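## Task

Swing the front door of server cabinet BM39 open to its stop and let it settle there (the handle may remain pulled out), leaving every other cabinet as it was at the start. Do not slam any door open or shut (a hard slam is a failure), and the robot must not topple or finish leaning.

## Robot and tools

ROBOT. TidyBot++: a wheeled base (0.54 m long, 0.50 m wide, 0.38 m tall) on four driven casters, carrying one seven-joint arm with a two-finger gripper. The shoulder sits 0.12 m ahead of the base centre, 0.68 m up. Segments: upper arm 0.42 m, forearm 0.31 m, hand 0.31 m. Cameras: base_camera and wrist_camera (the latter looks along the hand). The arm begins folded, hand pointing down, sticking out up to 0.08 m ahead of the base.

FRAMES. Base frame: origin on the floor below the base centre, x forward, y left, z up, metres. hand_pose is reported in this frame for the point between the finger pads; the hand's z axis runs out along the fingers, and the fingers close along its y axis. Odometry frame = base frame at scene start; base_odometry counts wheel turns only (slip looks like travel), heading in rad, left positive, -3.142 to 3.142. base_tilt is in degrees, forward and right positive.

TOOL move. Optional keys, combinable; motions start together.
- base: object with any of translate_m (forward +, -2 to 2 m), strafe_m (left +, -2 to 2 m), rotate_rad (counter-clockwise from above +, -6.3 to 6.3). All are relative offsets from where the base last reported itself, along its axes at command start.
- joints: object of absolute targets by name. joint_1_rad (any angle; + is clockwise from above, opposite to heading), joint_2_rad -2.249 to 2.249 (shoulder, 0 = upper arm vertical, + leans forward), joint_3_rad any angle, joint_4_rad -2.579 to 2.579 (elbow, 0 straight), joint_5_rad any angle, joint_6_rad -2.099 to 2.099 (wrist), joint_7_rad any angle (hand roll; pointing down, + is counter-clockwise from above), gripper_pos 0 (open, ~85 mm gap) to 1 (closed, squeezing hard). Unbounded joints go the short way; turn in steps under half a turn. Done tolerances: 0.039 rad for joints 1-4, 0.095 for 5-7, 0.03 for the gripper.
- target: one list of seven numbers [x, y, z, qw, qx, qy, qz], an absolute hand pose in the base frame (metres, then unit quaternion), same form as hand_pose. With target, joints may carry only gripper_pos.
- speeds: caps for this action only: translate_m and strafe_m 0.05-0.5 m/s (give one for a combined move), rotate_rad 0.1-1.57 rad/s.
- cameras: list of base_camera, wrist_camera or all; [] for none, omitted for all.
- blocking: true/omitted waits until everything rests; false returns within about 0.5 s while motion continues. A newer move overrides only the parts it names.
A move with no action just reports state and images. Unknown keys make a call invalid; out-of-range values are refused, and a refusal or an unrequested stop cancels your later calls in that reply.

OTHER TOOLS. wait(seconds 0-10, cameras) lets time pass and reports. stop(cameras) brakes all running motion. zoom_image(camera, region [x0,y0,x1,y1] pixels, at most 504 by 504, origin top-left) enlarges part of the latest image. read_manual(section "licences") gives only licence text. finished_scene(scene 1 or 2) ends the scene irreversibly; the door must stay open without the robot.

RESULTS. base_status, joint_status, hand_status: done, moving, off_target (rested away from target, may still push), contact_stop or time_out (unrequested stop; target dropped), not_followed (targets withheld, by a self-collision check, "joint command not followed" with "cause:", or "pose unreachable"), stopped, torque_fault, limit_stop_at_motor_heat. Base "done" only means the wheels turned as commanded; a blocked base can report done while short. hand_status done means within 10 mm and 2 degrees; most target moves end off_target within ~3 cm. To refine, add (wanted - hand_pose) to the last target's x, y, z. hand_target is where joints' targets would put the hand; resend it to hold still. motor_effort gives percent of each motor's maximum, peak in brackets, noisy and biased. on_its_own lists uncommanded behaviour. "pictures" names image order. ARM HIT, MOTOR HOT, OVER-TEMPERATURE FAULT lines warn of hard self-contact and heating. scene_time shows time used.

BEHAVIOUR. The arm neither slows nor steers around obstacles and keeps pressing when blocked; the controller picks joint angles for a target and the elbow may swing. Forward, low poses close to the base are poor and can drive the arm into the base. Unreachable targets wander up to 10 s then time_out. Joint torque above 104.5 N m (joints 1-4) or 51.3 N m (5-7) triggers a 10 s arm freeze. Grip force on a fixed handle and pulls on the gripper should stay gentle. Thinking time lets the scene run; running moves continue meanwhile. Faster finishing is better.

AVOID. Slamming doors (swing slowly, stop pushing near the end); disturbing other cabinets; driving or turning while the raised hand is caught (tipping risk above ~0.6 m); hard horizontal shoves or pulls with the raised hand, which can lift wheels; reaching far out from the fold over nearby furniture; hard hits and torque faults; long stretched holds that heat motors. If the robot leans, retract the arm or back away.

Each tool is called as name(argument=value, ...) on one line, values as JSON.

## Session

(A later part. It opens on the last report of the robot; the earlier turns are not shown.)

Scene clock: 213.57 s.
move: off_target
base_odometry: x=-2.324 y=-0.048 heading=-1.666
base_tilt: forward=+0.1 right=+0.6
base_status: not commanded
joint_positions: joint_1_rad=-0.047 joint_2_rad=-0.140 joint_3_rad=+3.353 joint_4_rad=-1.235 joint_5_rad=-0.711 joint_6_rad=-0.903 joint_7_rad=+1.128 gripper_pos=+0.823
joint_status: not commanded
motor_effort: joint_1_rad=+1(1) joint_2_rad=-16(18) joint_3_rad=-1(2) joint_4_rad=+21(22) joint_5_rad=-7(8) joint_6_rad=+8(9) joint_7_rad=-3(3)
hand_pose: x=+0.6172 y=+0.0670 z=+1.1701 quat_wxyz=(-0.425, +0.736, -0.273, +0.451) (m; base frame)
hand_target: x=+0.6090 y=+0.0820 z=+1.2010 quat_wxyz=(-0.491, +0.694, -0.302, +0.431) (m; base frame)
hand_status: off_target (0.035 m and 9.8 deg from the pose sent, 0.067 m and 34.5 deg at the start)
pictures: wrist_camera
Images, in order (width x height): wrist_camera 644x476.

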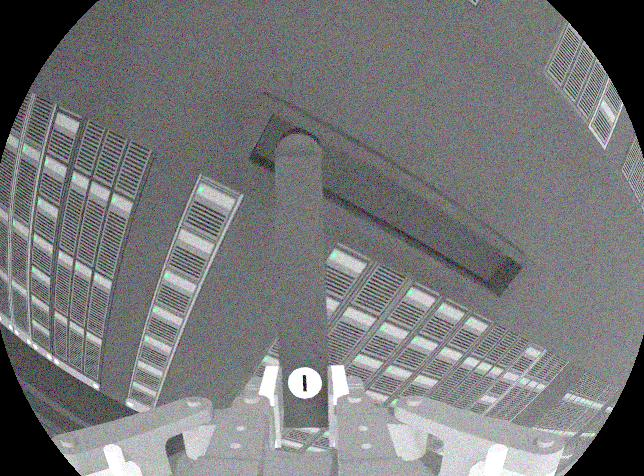

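move(base={"translate_m": -0.14, "strafe_m": 0.03}, speeds={"translate_m": 0.1})

Scene clock: 218.90 s.
move: done
base_odometry: x=-2.281 y=+0.089 heading=-1.666
base_tilt: forward=+0.1 right=+0.7
base_status: done
joint_positions: joint_1_rad=-0.079 joint_2_rad=-0.137 joint_3_rad=+3.337 joint_4_rad=-1.251 joint_5_rad=-0.750 joint_6_rad=-0.884 joint_7_rad=+1.107 gripper_pos=+0.836
joint_status: not commanded
motor_effort: joint_1_rad=+4(8) joint_2_rad=-21(23) joint_3_rad=+3(7) joint_4_rad=+22(24) joint_5_rad=-3(7) joint_6_rad=+9(13) joint_7_rad=-1(3)
hand_pose: x=+0.6162 y=+0.0964 z=+1.1699 quat_wxyz=(-0.456, +0.732, -0.269, +0.429) (m; base frame)
hand_target: x=+0.6090 y=+0.0820 z=+1.2010 quat_wxyz=(-0.491, +0.694, -0.302, +0.431) (m; base frame)
hand_status: not commanded
pictures: base_camera, wrist_camera
Images, in order (width x height): base_camera 644x364, wrist_camera 644x476.

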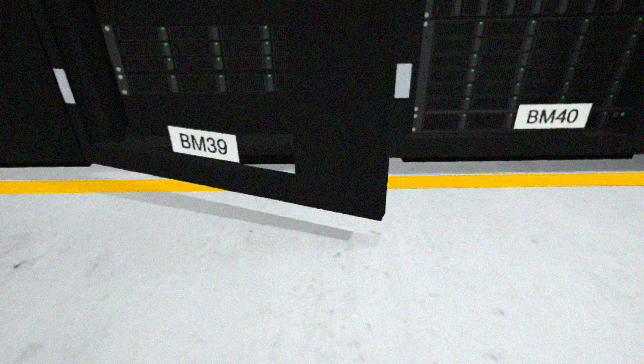

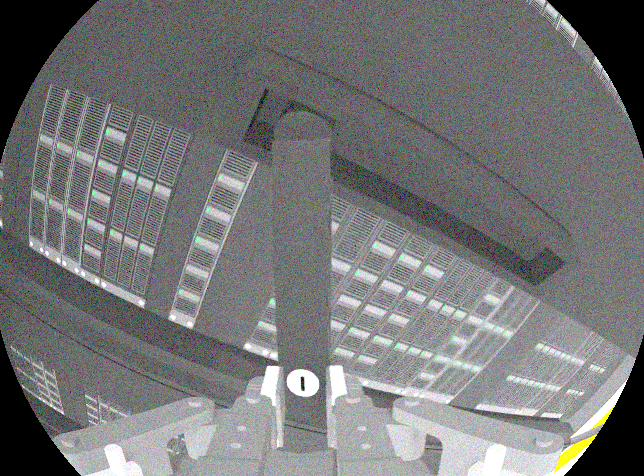

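move(base={"translate_m": -0.09, "strafe_m": 0.04}, speeds={"translate_m": 0.1})

Scene clock: 224.90 s.
move: done
base_odometry: x=-2.232 y=+0.175 heading=-1.666
base_tilt: forward=+0.1 right=+0.7
base_status: done
joint_positions: joint_1_rad=-0.078 joint_2_rad=-0.161 joint_3_rad=+3.360 joint_4_rad=-1.241 joint_5_rad=-0.758 joint_6_rad=-0.865 joint_7_rad=+1.106 gripper_pos=+0.999
joint_status: not commanded
on_its_own: gripper_pos moved +0.163 to your old target +1.000
motor_effort: joint_1_rad=+1(8) joint_2_rad=-14(26) joint_3_rad=+0(7) joint_4_rad=+20(26) joint_5_rad=-4(6) joint_6_rad=+7(12) joint_7_rad=+0(1)
hand_pose: x=+0.6082 y=+0.0800 z=+1.1930 quat_wxyz=(-0.461, +0.713, -0.274, +0.452) (m; base frame)
hand_target: x=+0.6090 y=+0.0820 z=+1.2010 quat_wxyz=(-0.491, +0.694, -0.302, +0.431) (m; base frame)
hand_status: not commanded
pictures: base_camera, wrist_camera
Images, in order (width x height): base_camera 644x364, wrist_camera 644x476.

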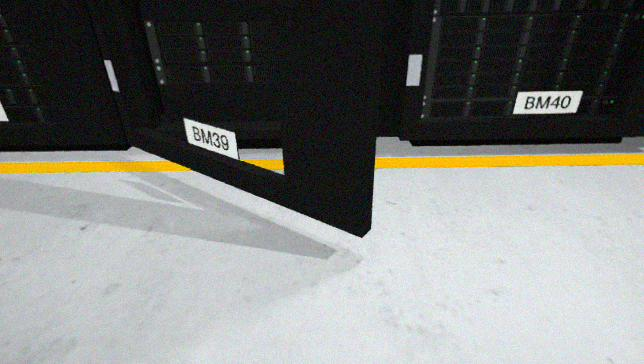

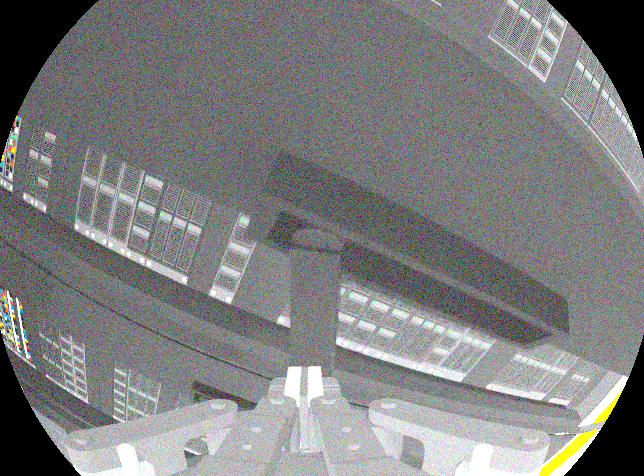

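move(base={"translate_m": -0.25}, cameras=[])

move(base={"strafe_m": -0.17}, target=[0.60, -0.02, 1.0, -0.5, 0.5, -0.5, 0.5], cameras=[])

move(target=[0.60, -0.02, 1.0, -0.6675, 0.6675, -0.2325, 0.2325])

Scene clock: 237.47 s.
move: done
base_odometry: x=-2.208 y=+0.424 heading=-1.666
base_tilt: forward=+0.1 right=+0.6
base_status: done
joint_positions: joint_1_rad=-0.078 joint_2_rad=-0.165 joint_3_rad=+3.360 joint_4_rad=-1.241 joint_5_rad=-0.758 joint_6_rad=-0.865 joint_7_rad=+1.106 gripper_pos=+0.999
joint_status: not commanded
motor_effort: joint_1_rad=+1(2) joint_2_rad=-14(17) joint_3_rad=+0(1) joint_4_rad=+19(21) joint_5_rad=-3(5) joint_6_rad=+6(7) joint_7_rad=+0(0)
hand_pose: x=+0.6060 y=+0.0799 z=+1.1951 quat_wxyz=(-0.461, +0.712, -0.273, +0.454) (m; base frame)
hand_target: x=+0.6090 y=+0.0820 z=+1.2010 quat_wxyz=(-0.491, +0.694, -0.302, +0.431) (m; base frame)
hand_status: not commanded
pictures: none
No camera images: "cameras" was empty.

Scene clock: 240.03 s.
move: off_target
base_odometry: x=-2.378 y=+0.440 heading=-1.666
base_tilt: forward=+0.0 right=+0.7
base_status: done
joint_positions: joint_1_rad=-0.457 joint_2_rad=-0.359 joint_3_rad=+3.509 joint_4_rad=-2.159 joint_5_rad=-0.504 joint_6_rad=+0.255 joint_7_rad=+0.649 gripper_pos=+0.999
joint_status: not commanded
motor_effort: joint_1_rad=+1(3) joint_2_rad=-8(15) joint_3_rad=-2(3) joint_4_rad=+22(23) joint_5_rad=+1(4) joint_6_rad=+7(8) joint_7_rad=+0(0)
hand_pose: x=+0.6027 y=-0.0213 z=+0.9868 quat_wxyz=(-0.479, +0.518, -0.503, +0.500) (m; base frame)
hand_target: x=+0.6000 y=-0.0200 z=+1.0000 quat_wxyz=(-0.500, +0.500, -0.500, +0.500) (m; base frame)
hand_status: off_target (0.014 m and 3.2 deg from the pose sent, 0.219 m and 36.4 deg at the start)
pictures: none
No camera images: "cameras" was empty.

Scene clock: 242.67 s.
move: off_target
base_odometry: x=-2.378 y=+0.440 heading=-1.666
base_tilt: forward=+0.1 right=+0.7
base_status: not commanded
joint_positions: joint_1_rad=-1.498 joint_2_rad=-0.950 joint_3_rad=+4.353 joint_4_rad=-1.701 joint_5_rad=-0.425 joint_6_rad=-0.639 joint_7_rad=+1.138 gripper_pos=+0.999
joint_status: not commanded
motor_effort: joint_1_rad=+1(2) joint_2_rad=+21(22) joint_3_rad=-15(15) joint_4_rad=+14(22) joint_5_rad=-4(5) joint_6_rad=+3(8) joint_7_rad=+0(0)
hand_pose: x=+0.6020 y=-0.0229 z=+1.0083 quat_wxyz=(-0.682, +0.643, -0.277, +0.211) (m; base frame)
hand_target: x=+0.6000 y=-0.0200 z=+1.0000 quat_wxyz=(-0.668, +0.668, -0.233, +0.233) (m; base frame)
hand_status: off_target (0.009 m and 6.6 deg from the pose sent, 0.014 m and 52.0 deg at the start)
pictures: base_camera, wrist_camera
Images, in order (width x height): base_camera 644x364, wrist_camera 644x476.

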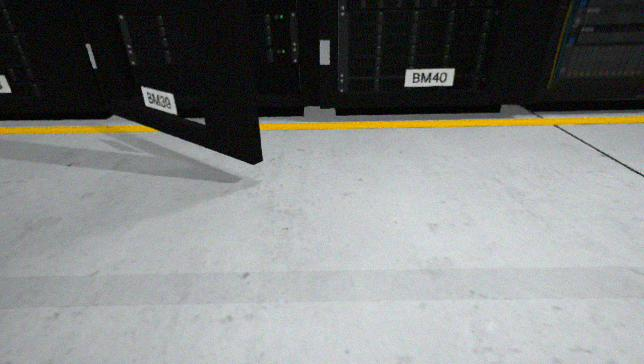

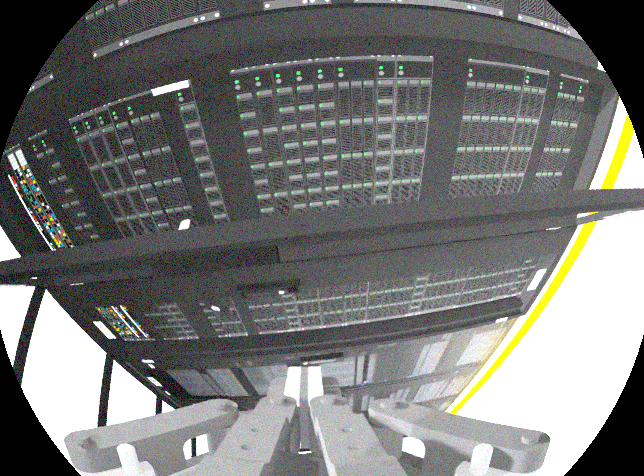

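move(base={"translate_m": 0.27}, cameras=[])

move(target=[0.69, 0.12, 1.0, -0.6675, 0.6675, -0.2325, 0.2325])

Scene clock: 254.60 s.
move: done
base_odometry: x=-2.404 y=+0.171 heading=-1.666
base_tilt: forward=+0.1 right=+0.6
base_status: done
joint_positions: joint_1_rad=-1.508 joint_2_rad=-0.951 joint_3_rad=+4.357 joint_4_rad=-1.698 joint_5_rad=-0.424 joint_6_rad=-0.644 joint_7_rad=+1.139 gripper_pos=+0.999
joint_status: not commanded
motor_effort: joint_1_rad=+1(3) joint_2_rad=+21(22) joint_3_rad=-14(16) joint_4_rad=+13(14) joint_5_rad=-5(5) joint_6_rad=+3(3) joint_7_rad=+0(0)
hand_pose: x=+0.6025 y=-0.0197 z=+1.0075 quat_wxyz=(-0.683, +0.644, -0.274, +0.208) (m; base frame)
hand_target: x=+0.6000 y=-0.0200 z=+1.0000 quat_wxyz=(-0.668, +0.668, -0.233, +0.233) (m; base frame)
hand_status: not commanded
pictures: none
No camera images: "cameras" was empty.

Scene clock: 256.43 s.
move: off_target
base_odometry: x=-2.404 y=+0.171 heading=-1.666
base_tilt: forward=+0.1 right=+0.6
base_status: not commanded
joint_positions: joint_1_rad=-1.902 joint_2_rad=-0.885 joint_3_rad=+4.458 joint_4_rad=-1.681 joint_5_rad=-0.405 joint_6_rad=-0.385 joint_7_rad=+1.139 gripper_pos=+0.999
joint_status: not commanded
motor_effort: joint_1_rad=+1(3) joint_2_rad=+21(24) joint_3_rad=-15(16) joint_4_rad=+15(15) joint_5_rad=-2(5) joint_6_rad=+3(3) joint_7_rad=+0(0)
hand_pose: x=+0.6736 y=+0.1257 z=+0.9973 quat_wxyz=(-0.683, +0.661, -0.250, +0.184) (m; base frame)
hand_target: x=+0.6900 y=+0.1200 z=+1.0000 quat_wxyz=(-0.668, +0.668, -0.233, +0.233) (m; base frame)
hand_status: off_target (0.018 m and 6.2 deg from the pose sent, 0.165 m and 6.4 deg at the start)
pictures: base_camera, wrist_camera
Images, in order (width x height): base_camera 644x364, wrist_camera 644x476.

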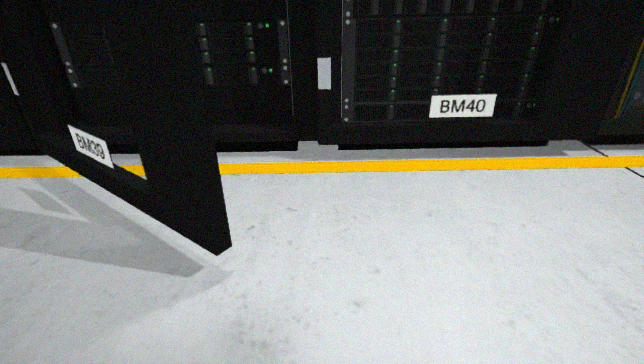

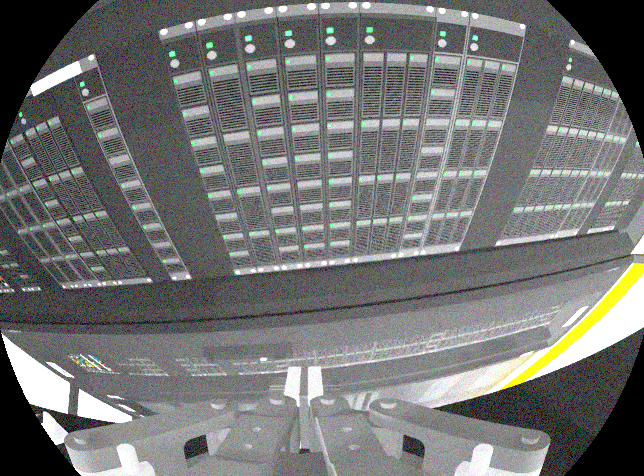

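move(base={"translate_m": -0.25, "strafe_m": 0.20}, speeds={"translate_m": 0.12})

Scene clock: 263.27 s.
move: done
base_odometry: x=-2.181 y=+0.401 heading=-1.666
base_tilt: forward=+0.0 right=+0.7
base_status: done
joint_positions: joint_1_rad=-1.903 joint_2_rad=-0.879 joint_3_rad=+4.471 joint_4_rad=-1.670 joint_5_rad=-0.401 joint_6_rad=-0.370 joint_7_rad=+1.139 gripper_pos=+0.999
joint_status: not commanded
motor_effort: joint_1_rad=+1(2) joint_2_rad=+21(25) joint_3_rad=-15(17) joint_4_rad=+14(16) joint_5_rad=-3(3) joint_6_rad=+3(4) joint_7_rad=+0(1)
hand_pose: x=+0.6837 y=+0.1178 z=+0.9980 quat_wxyz=(-0.679, +0.658, -0.258, +0.196) (m; base frame)
hand_target: x=+0.6900 y=+0.1200 z=+1.0000 quat_wxyz=(-0.668, +0.668, -0.233, +0.233) (m; base frame)
hand_status: not commanded
pictures: base_camera, wrist_camera
Images, in order (width x height): base_camera 644x364, wrist_camera 644x476.

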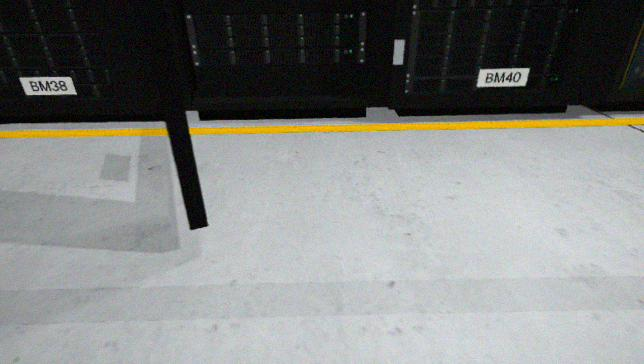

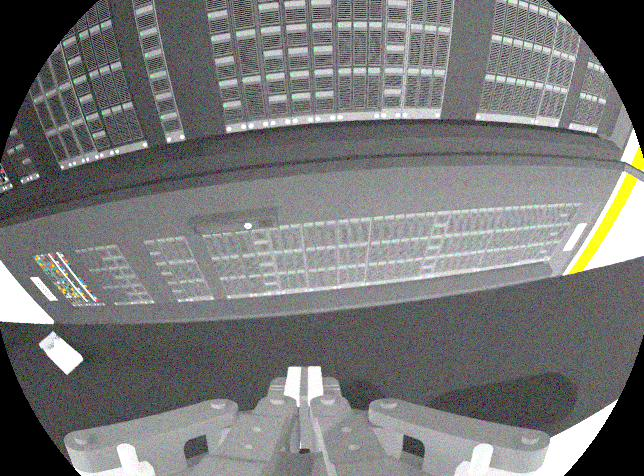

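move(base={"strafe_m": 0.38}, speeds={"strafe_m": 0.15}, cameras=["base_camera"])

move(base={"strafe_m": 0.10}, speeds={"strafe_m": 0.08})

Scene clock: 271.07 s.
move: done
base_odometry: x=-1.802 y=+0.365 heading=-1.666
base_tilt: forward=+0.0 right=+0.6
base_status: done
joint_positions: joint_1_rad=-1.909 joint_2_rad=-0.878 joint_3_rad=+4.476 joint_4_rad=-1.662 joint_5_rad=-0.400 joint_6_rad=-0.363 joint_7_rad=+1.139 gripper_pos=+0.999
joint_status: not commanded
motor_effort: joint_1_rad=+1(6) joint_2_rad=+22(26) joint_3_rad=-15(19) joint_4_rad=+15(16) joint_5_rad=-3(4) joint_6_rad=+3(4) joint_7_rad=+0(0)
hand_pose: x=+0.6885 y=+0.1159 z=+0.9995 quat_wxyz=(-0.679, +0.656, -0.261, +0.200) (m; base frame)
hand_target: x=+0.6900 y=+0.1200 z=+1.0000 quat_wxyz=(-0.668, +0.668, -0.233, +0.233) (m; base frame)
hand_status: not commanded
pictures: base_camera
Images, in order (width x height): base_camera 644x364.

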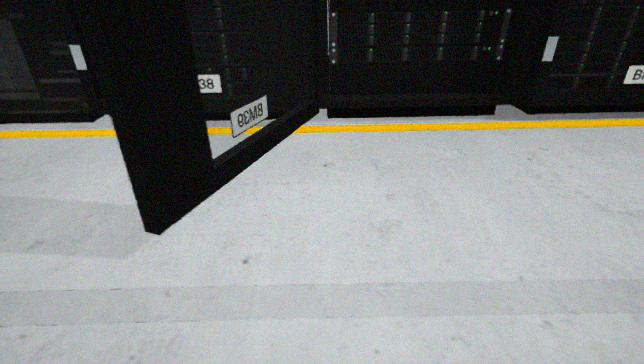

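Scene clock: 272.83 s.
move: done
base_odometry: x=-1.702 y=+0.355 heading=-1.666
base_tilt: forward=+0.1 right=+0.6
base_status: done
joint_positions: joint_1_rad=-1.911 joint_2_rad=-0.877 joint_3_rad=+4.476 joint_4_rad=-1.663 joint_5_rad=-0.400 joint_6_rad=-0.363 joint_7_rad=+1.139 gripper_pos=+0.999
joint_status: not commanded
motor_effort: joint_1_rad=+1(4) joint_2_rad=+22(24) joint_3_rad=-15(16) joint_4_rad=+15(16) joint_5_rad=-2(3) joint_6_rad=+3(4) joint_7_rad=+0(0)
hand_pose: x=+0.6881 y=+0.1173 z=+0.9995 quat_wxyz=(-0.679, +0.657, -0.260, +0.200) (m; base frame)
hand_target: x=+0.6900 y=+0.1200 z=+1.0000 quat_wxyz=(-0.668, +0.668, -0.233, +0.233) (m; base frame)
hand_status: not commanded
pictures: base_camera, wrist_camera
Images, in order (width x height): base_camera 644x364, wrist_camera 644x476.

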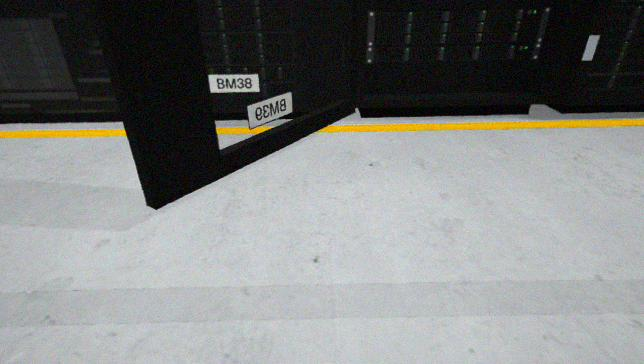

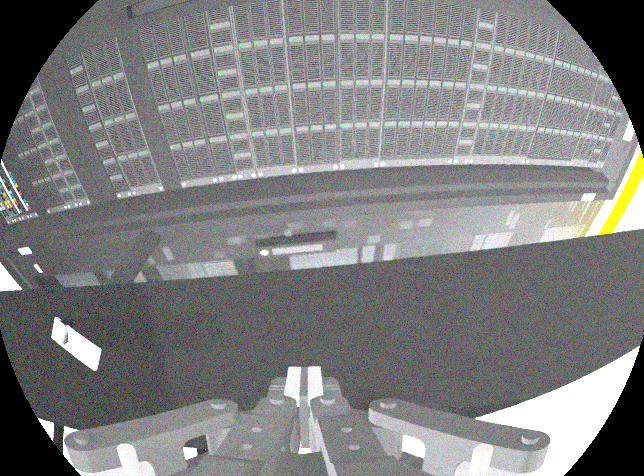

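move(base={"strafe_m": 0.12, "translate_m": 0.13}, speeds={"strafe_m": 0.1})

Scene clock: 281.50 s.
move: done
base_odometry: x=-1.595 y=+0.215 heading=-1.667
base_tilt: forward=+0.1 right=+0.7
base_status: done
joint_positions: joint_1_rad=-1.873 joint_2_rad=-0.888 joint_3_rad=+4.456 joint_4_rad=-1.674 joint_5_rad=-0.400 joint_6_rad=-0.387 joint_7_rad=+1.139 gripper_pos=+0.999
joint_status: not commanded
motor_effort: joint_1_rad=-7(15) joint_2_rad=+25(28) joint_3_rad=-12(16) joint_4_rad=+16(18) joint_5_rad=-2(4) joint_6_rad=+8(13) joint_7_rad=+0(0)
hand_pose: x=+0.6785 y=+0.1065 z=+1.0002 quat_wxyz=(-0.681, +0.656, -0.259, +0.198) (m; base frame)
hand_target: x=+0.6900 y=+0.1200 z=+1.0000 quat_wxyz=(-0.668, +0.668, -0.233, +0.233) (m; base frame)
hand_status: not commanded
pictures: base_camera, wrist_camera
Images, in order (width x height): base_camera 644x364, wrist_camera 644x476.

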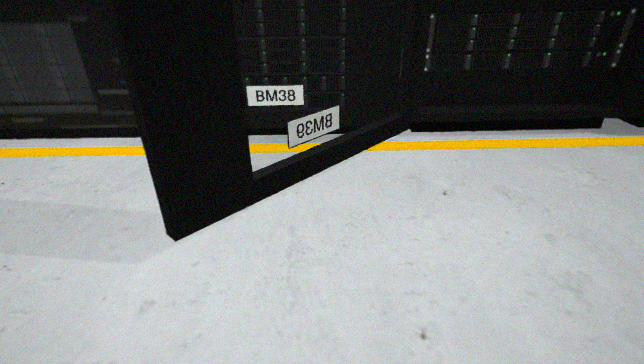

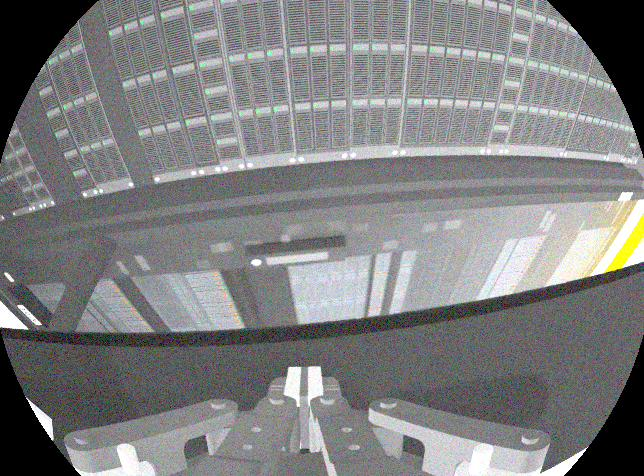

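move(base={"strafe_m": 0.05, "translate_m": 0.05}, speeds={"strafe_m": 0.08})

Scene clock: 289.23 s.
move: time_out
base_odometry: x=-1.552 y=+0.162 heading=-1.667
base_tilt: forward=+0.0 right=+0.7
base_status: translate_m time_out (by the wheels' count: +0.048 of +0.050); strafe_m time_out (by the wheels' count: +0.048 of +0.050)
joint_positions: joint_1_rad=-1.768 joint_2_rad=-0.956 joint_3_rad=+4.392 joint_4_rad=-1.709 joint_5_rad=-0.399 joint_6_rad=-0.498 joint_7_rad=+1.139 gripper_pos=+0.999
joint_status: not commanded
motor_effort: joint_1_rad=-25(33) joint_2_rad=+36(41) joint_3_rad=-2(14) joint_4_rad=+19(23) joint_5_rad=-1(3) joint_6_rad=+25(34) joint_7_rad=+0(1)
hand_pose: x=+0.6380 y=+0.0773 z=+0.9997 quat_wxyz=(-0.698, +0.653, -0.241, +0.170) (m; base frame)
hand_target: x=+0.6900 y=+0.1200 z=+1.0000 quat_wxyz=(-0.668, +0.668, -0.233, +0.233) (m; base frame)
hand_status: not commanded
pictures: base_camera, wrist_camera
Images, in order (width x height): base_camera 644x364, wrist_camera 644x476.

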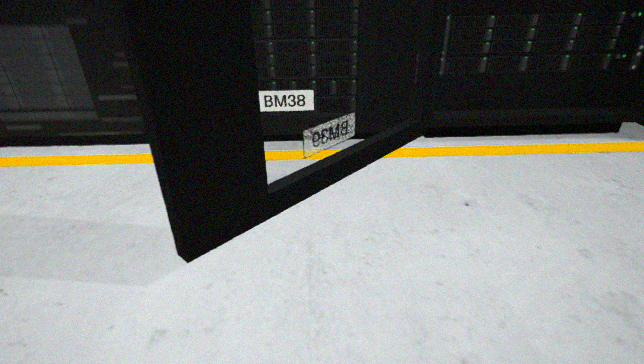

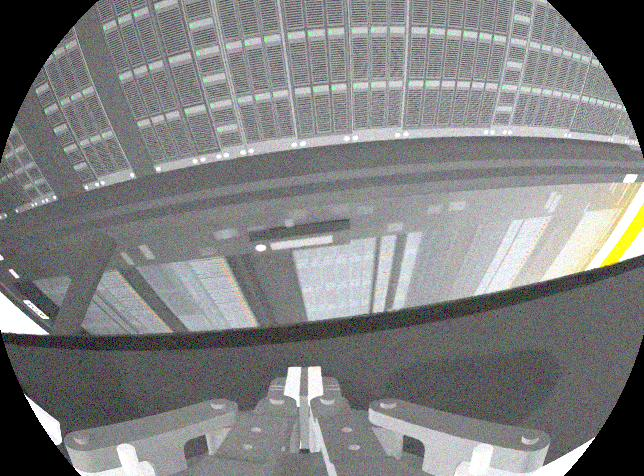

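move(base={"strafe_m": -0.16, "translate_m": -0.16}, speeds={"strafe_m": 0.1})

wait(seconds=1.5)

Scene clock: 296.53 s.
move: done
base_odometry: x=-1.696 y=+0.337 heading=-1.667
base_tilt: forward=+0.1 right=+0.7
base_status: done
joint_positions: joint_1_rad=-1.911 joint_2_rad=-0.882 joint_3_rad=+4.463 joint_4_rad=-1.679 joint_5_rad=-0.398 joint_6_rad=-0.359 joint_7_rad=+1.139 gripper_pos=+0.999
joint_status: not commanded
motor_effort: joint_1_rad=+1(26) joint_2_rad=+23(36) joint_3_rad=-15(15) joint_4_rad=+15(19) joint_5_rad=-2(3) joint_6_rad=+3(25) joint_7_rad=+0(0)
hand_pose: x=+0.6808 y=+0.1244 z=+0.9985 quat_wxyz=(-0.681, +0.658, -0.254, +0.194) (m; base frame)
hand_target: x=+0.6900 y=+0.1200 z=+1.0000 quat_wxyz=(-0.668, +0.668, -0.233, +0.233) (m; base frame)
hand_status: not commanded
pictures: base_camera, wrist_camera
Images, in order (width x height): base_camera 644x364, wrist_camera 644x476.

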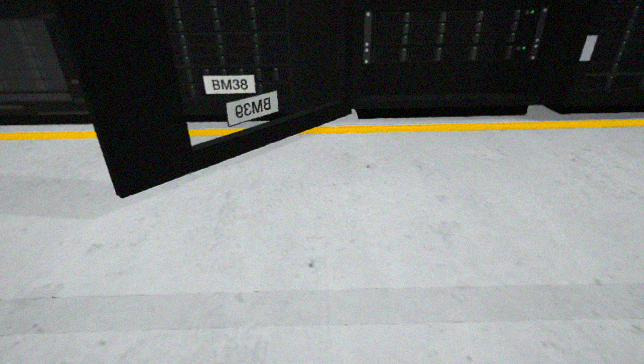

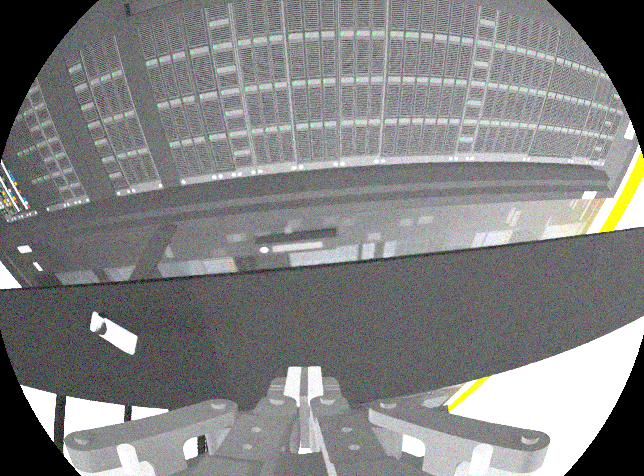

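Scene clock: 298.03 s.
base_odometry: x=-1.696 y=+0.337 heading=-1.667
base_tilt: forward=+0.1 right=+0.7
base_status: done
joint_positions: joint_1_rad=-1.911 joint_2_rad=-0.882 joint_3_rad=+4.463 joint_4_rad=-1.679 joint_5_rad=-0.398 joint_6_rad=-0.359 joint_7_rad=+1.139 gripper_pos=+0.999
joint_status: not commanded
motor_effort: joint_1_rad=+1(26) joint_2_rad=+22(36) joint_3_rad=-15(15) joint_4_rad=+15(19) joint_5_rad=-2(3) joint_6_rad=+3(25) joint_7_rad=+0(0)
hand_pose: x=+0.6808 y=+0.1244 z=+0.9985 quat_wxyz=(-0.681, +0.658, -0.254, +0.194) (m; base frame)
hand_target: x=+0.6900 y=+0.1200 z=+1.0000 quat_wxyz=(-0.668, +0.668, -0.233, +0.233) (m; base frame)
hand_status: not commanded
wait: 1.50 s; at rest by 0.27 s
pictures: base_camera, wrist_camera
Images, in order (width x height): base_camera 644x364, wrist_camera 644x476.

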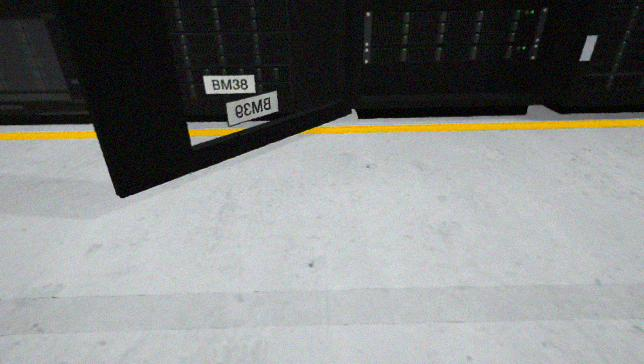

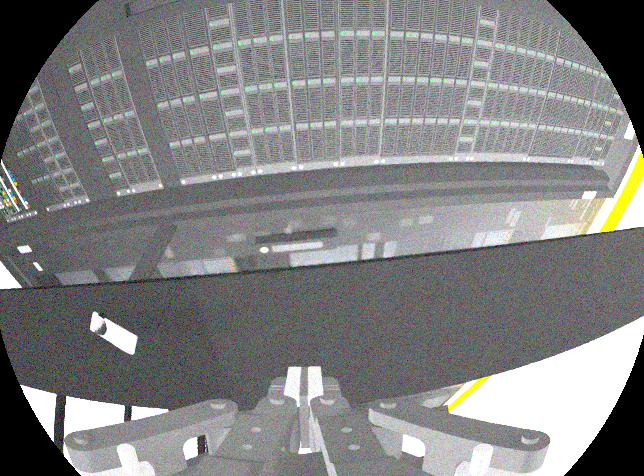

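finished_scene(scene=2)

The scene is finished: the task was done.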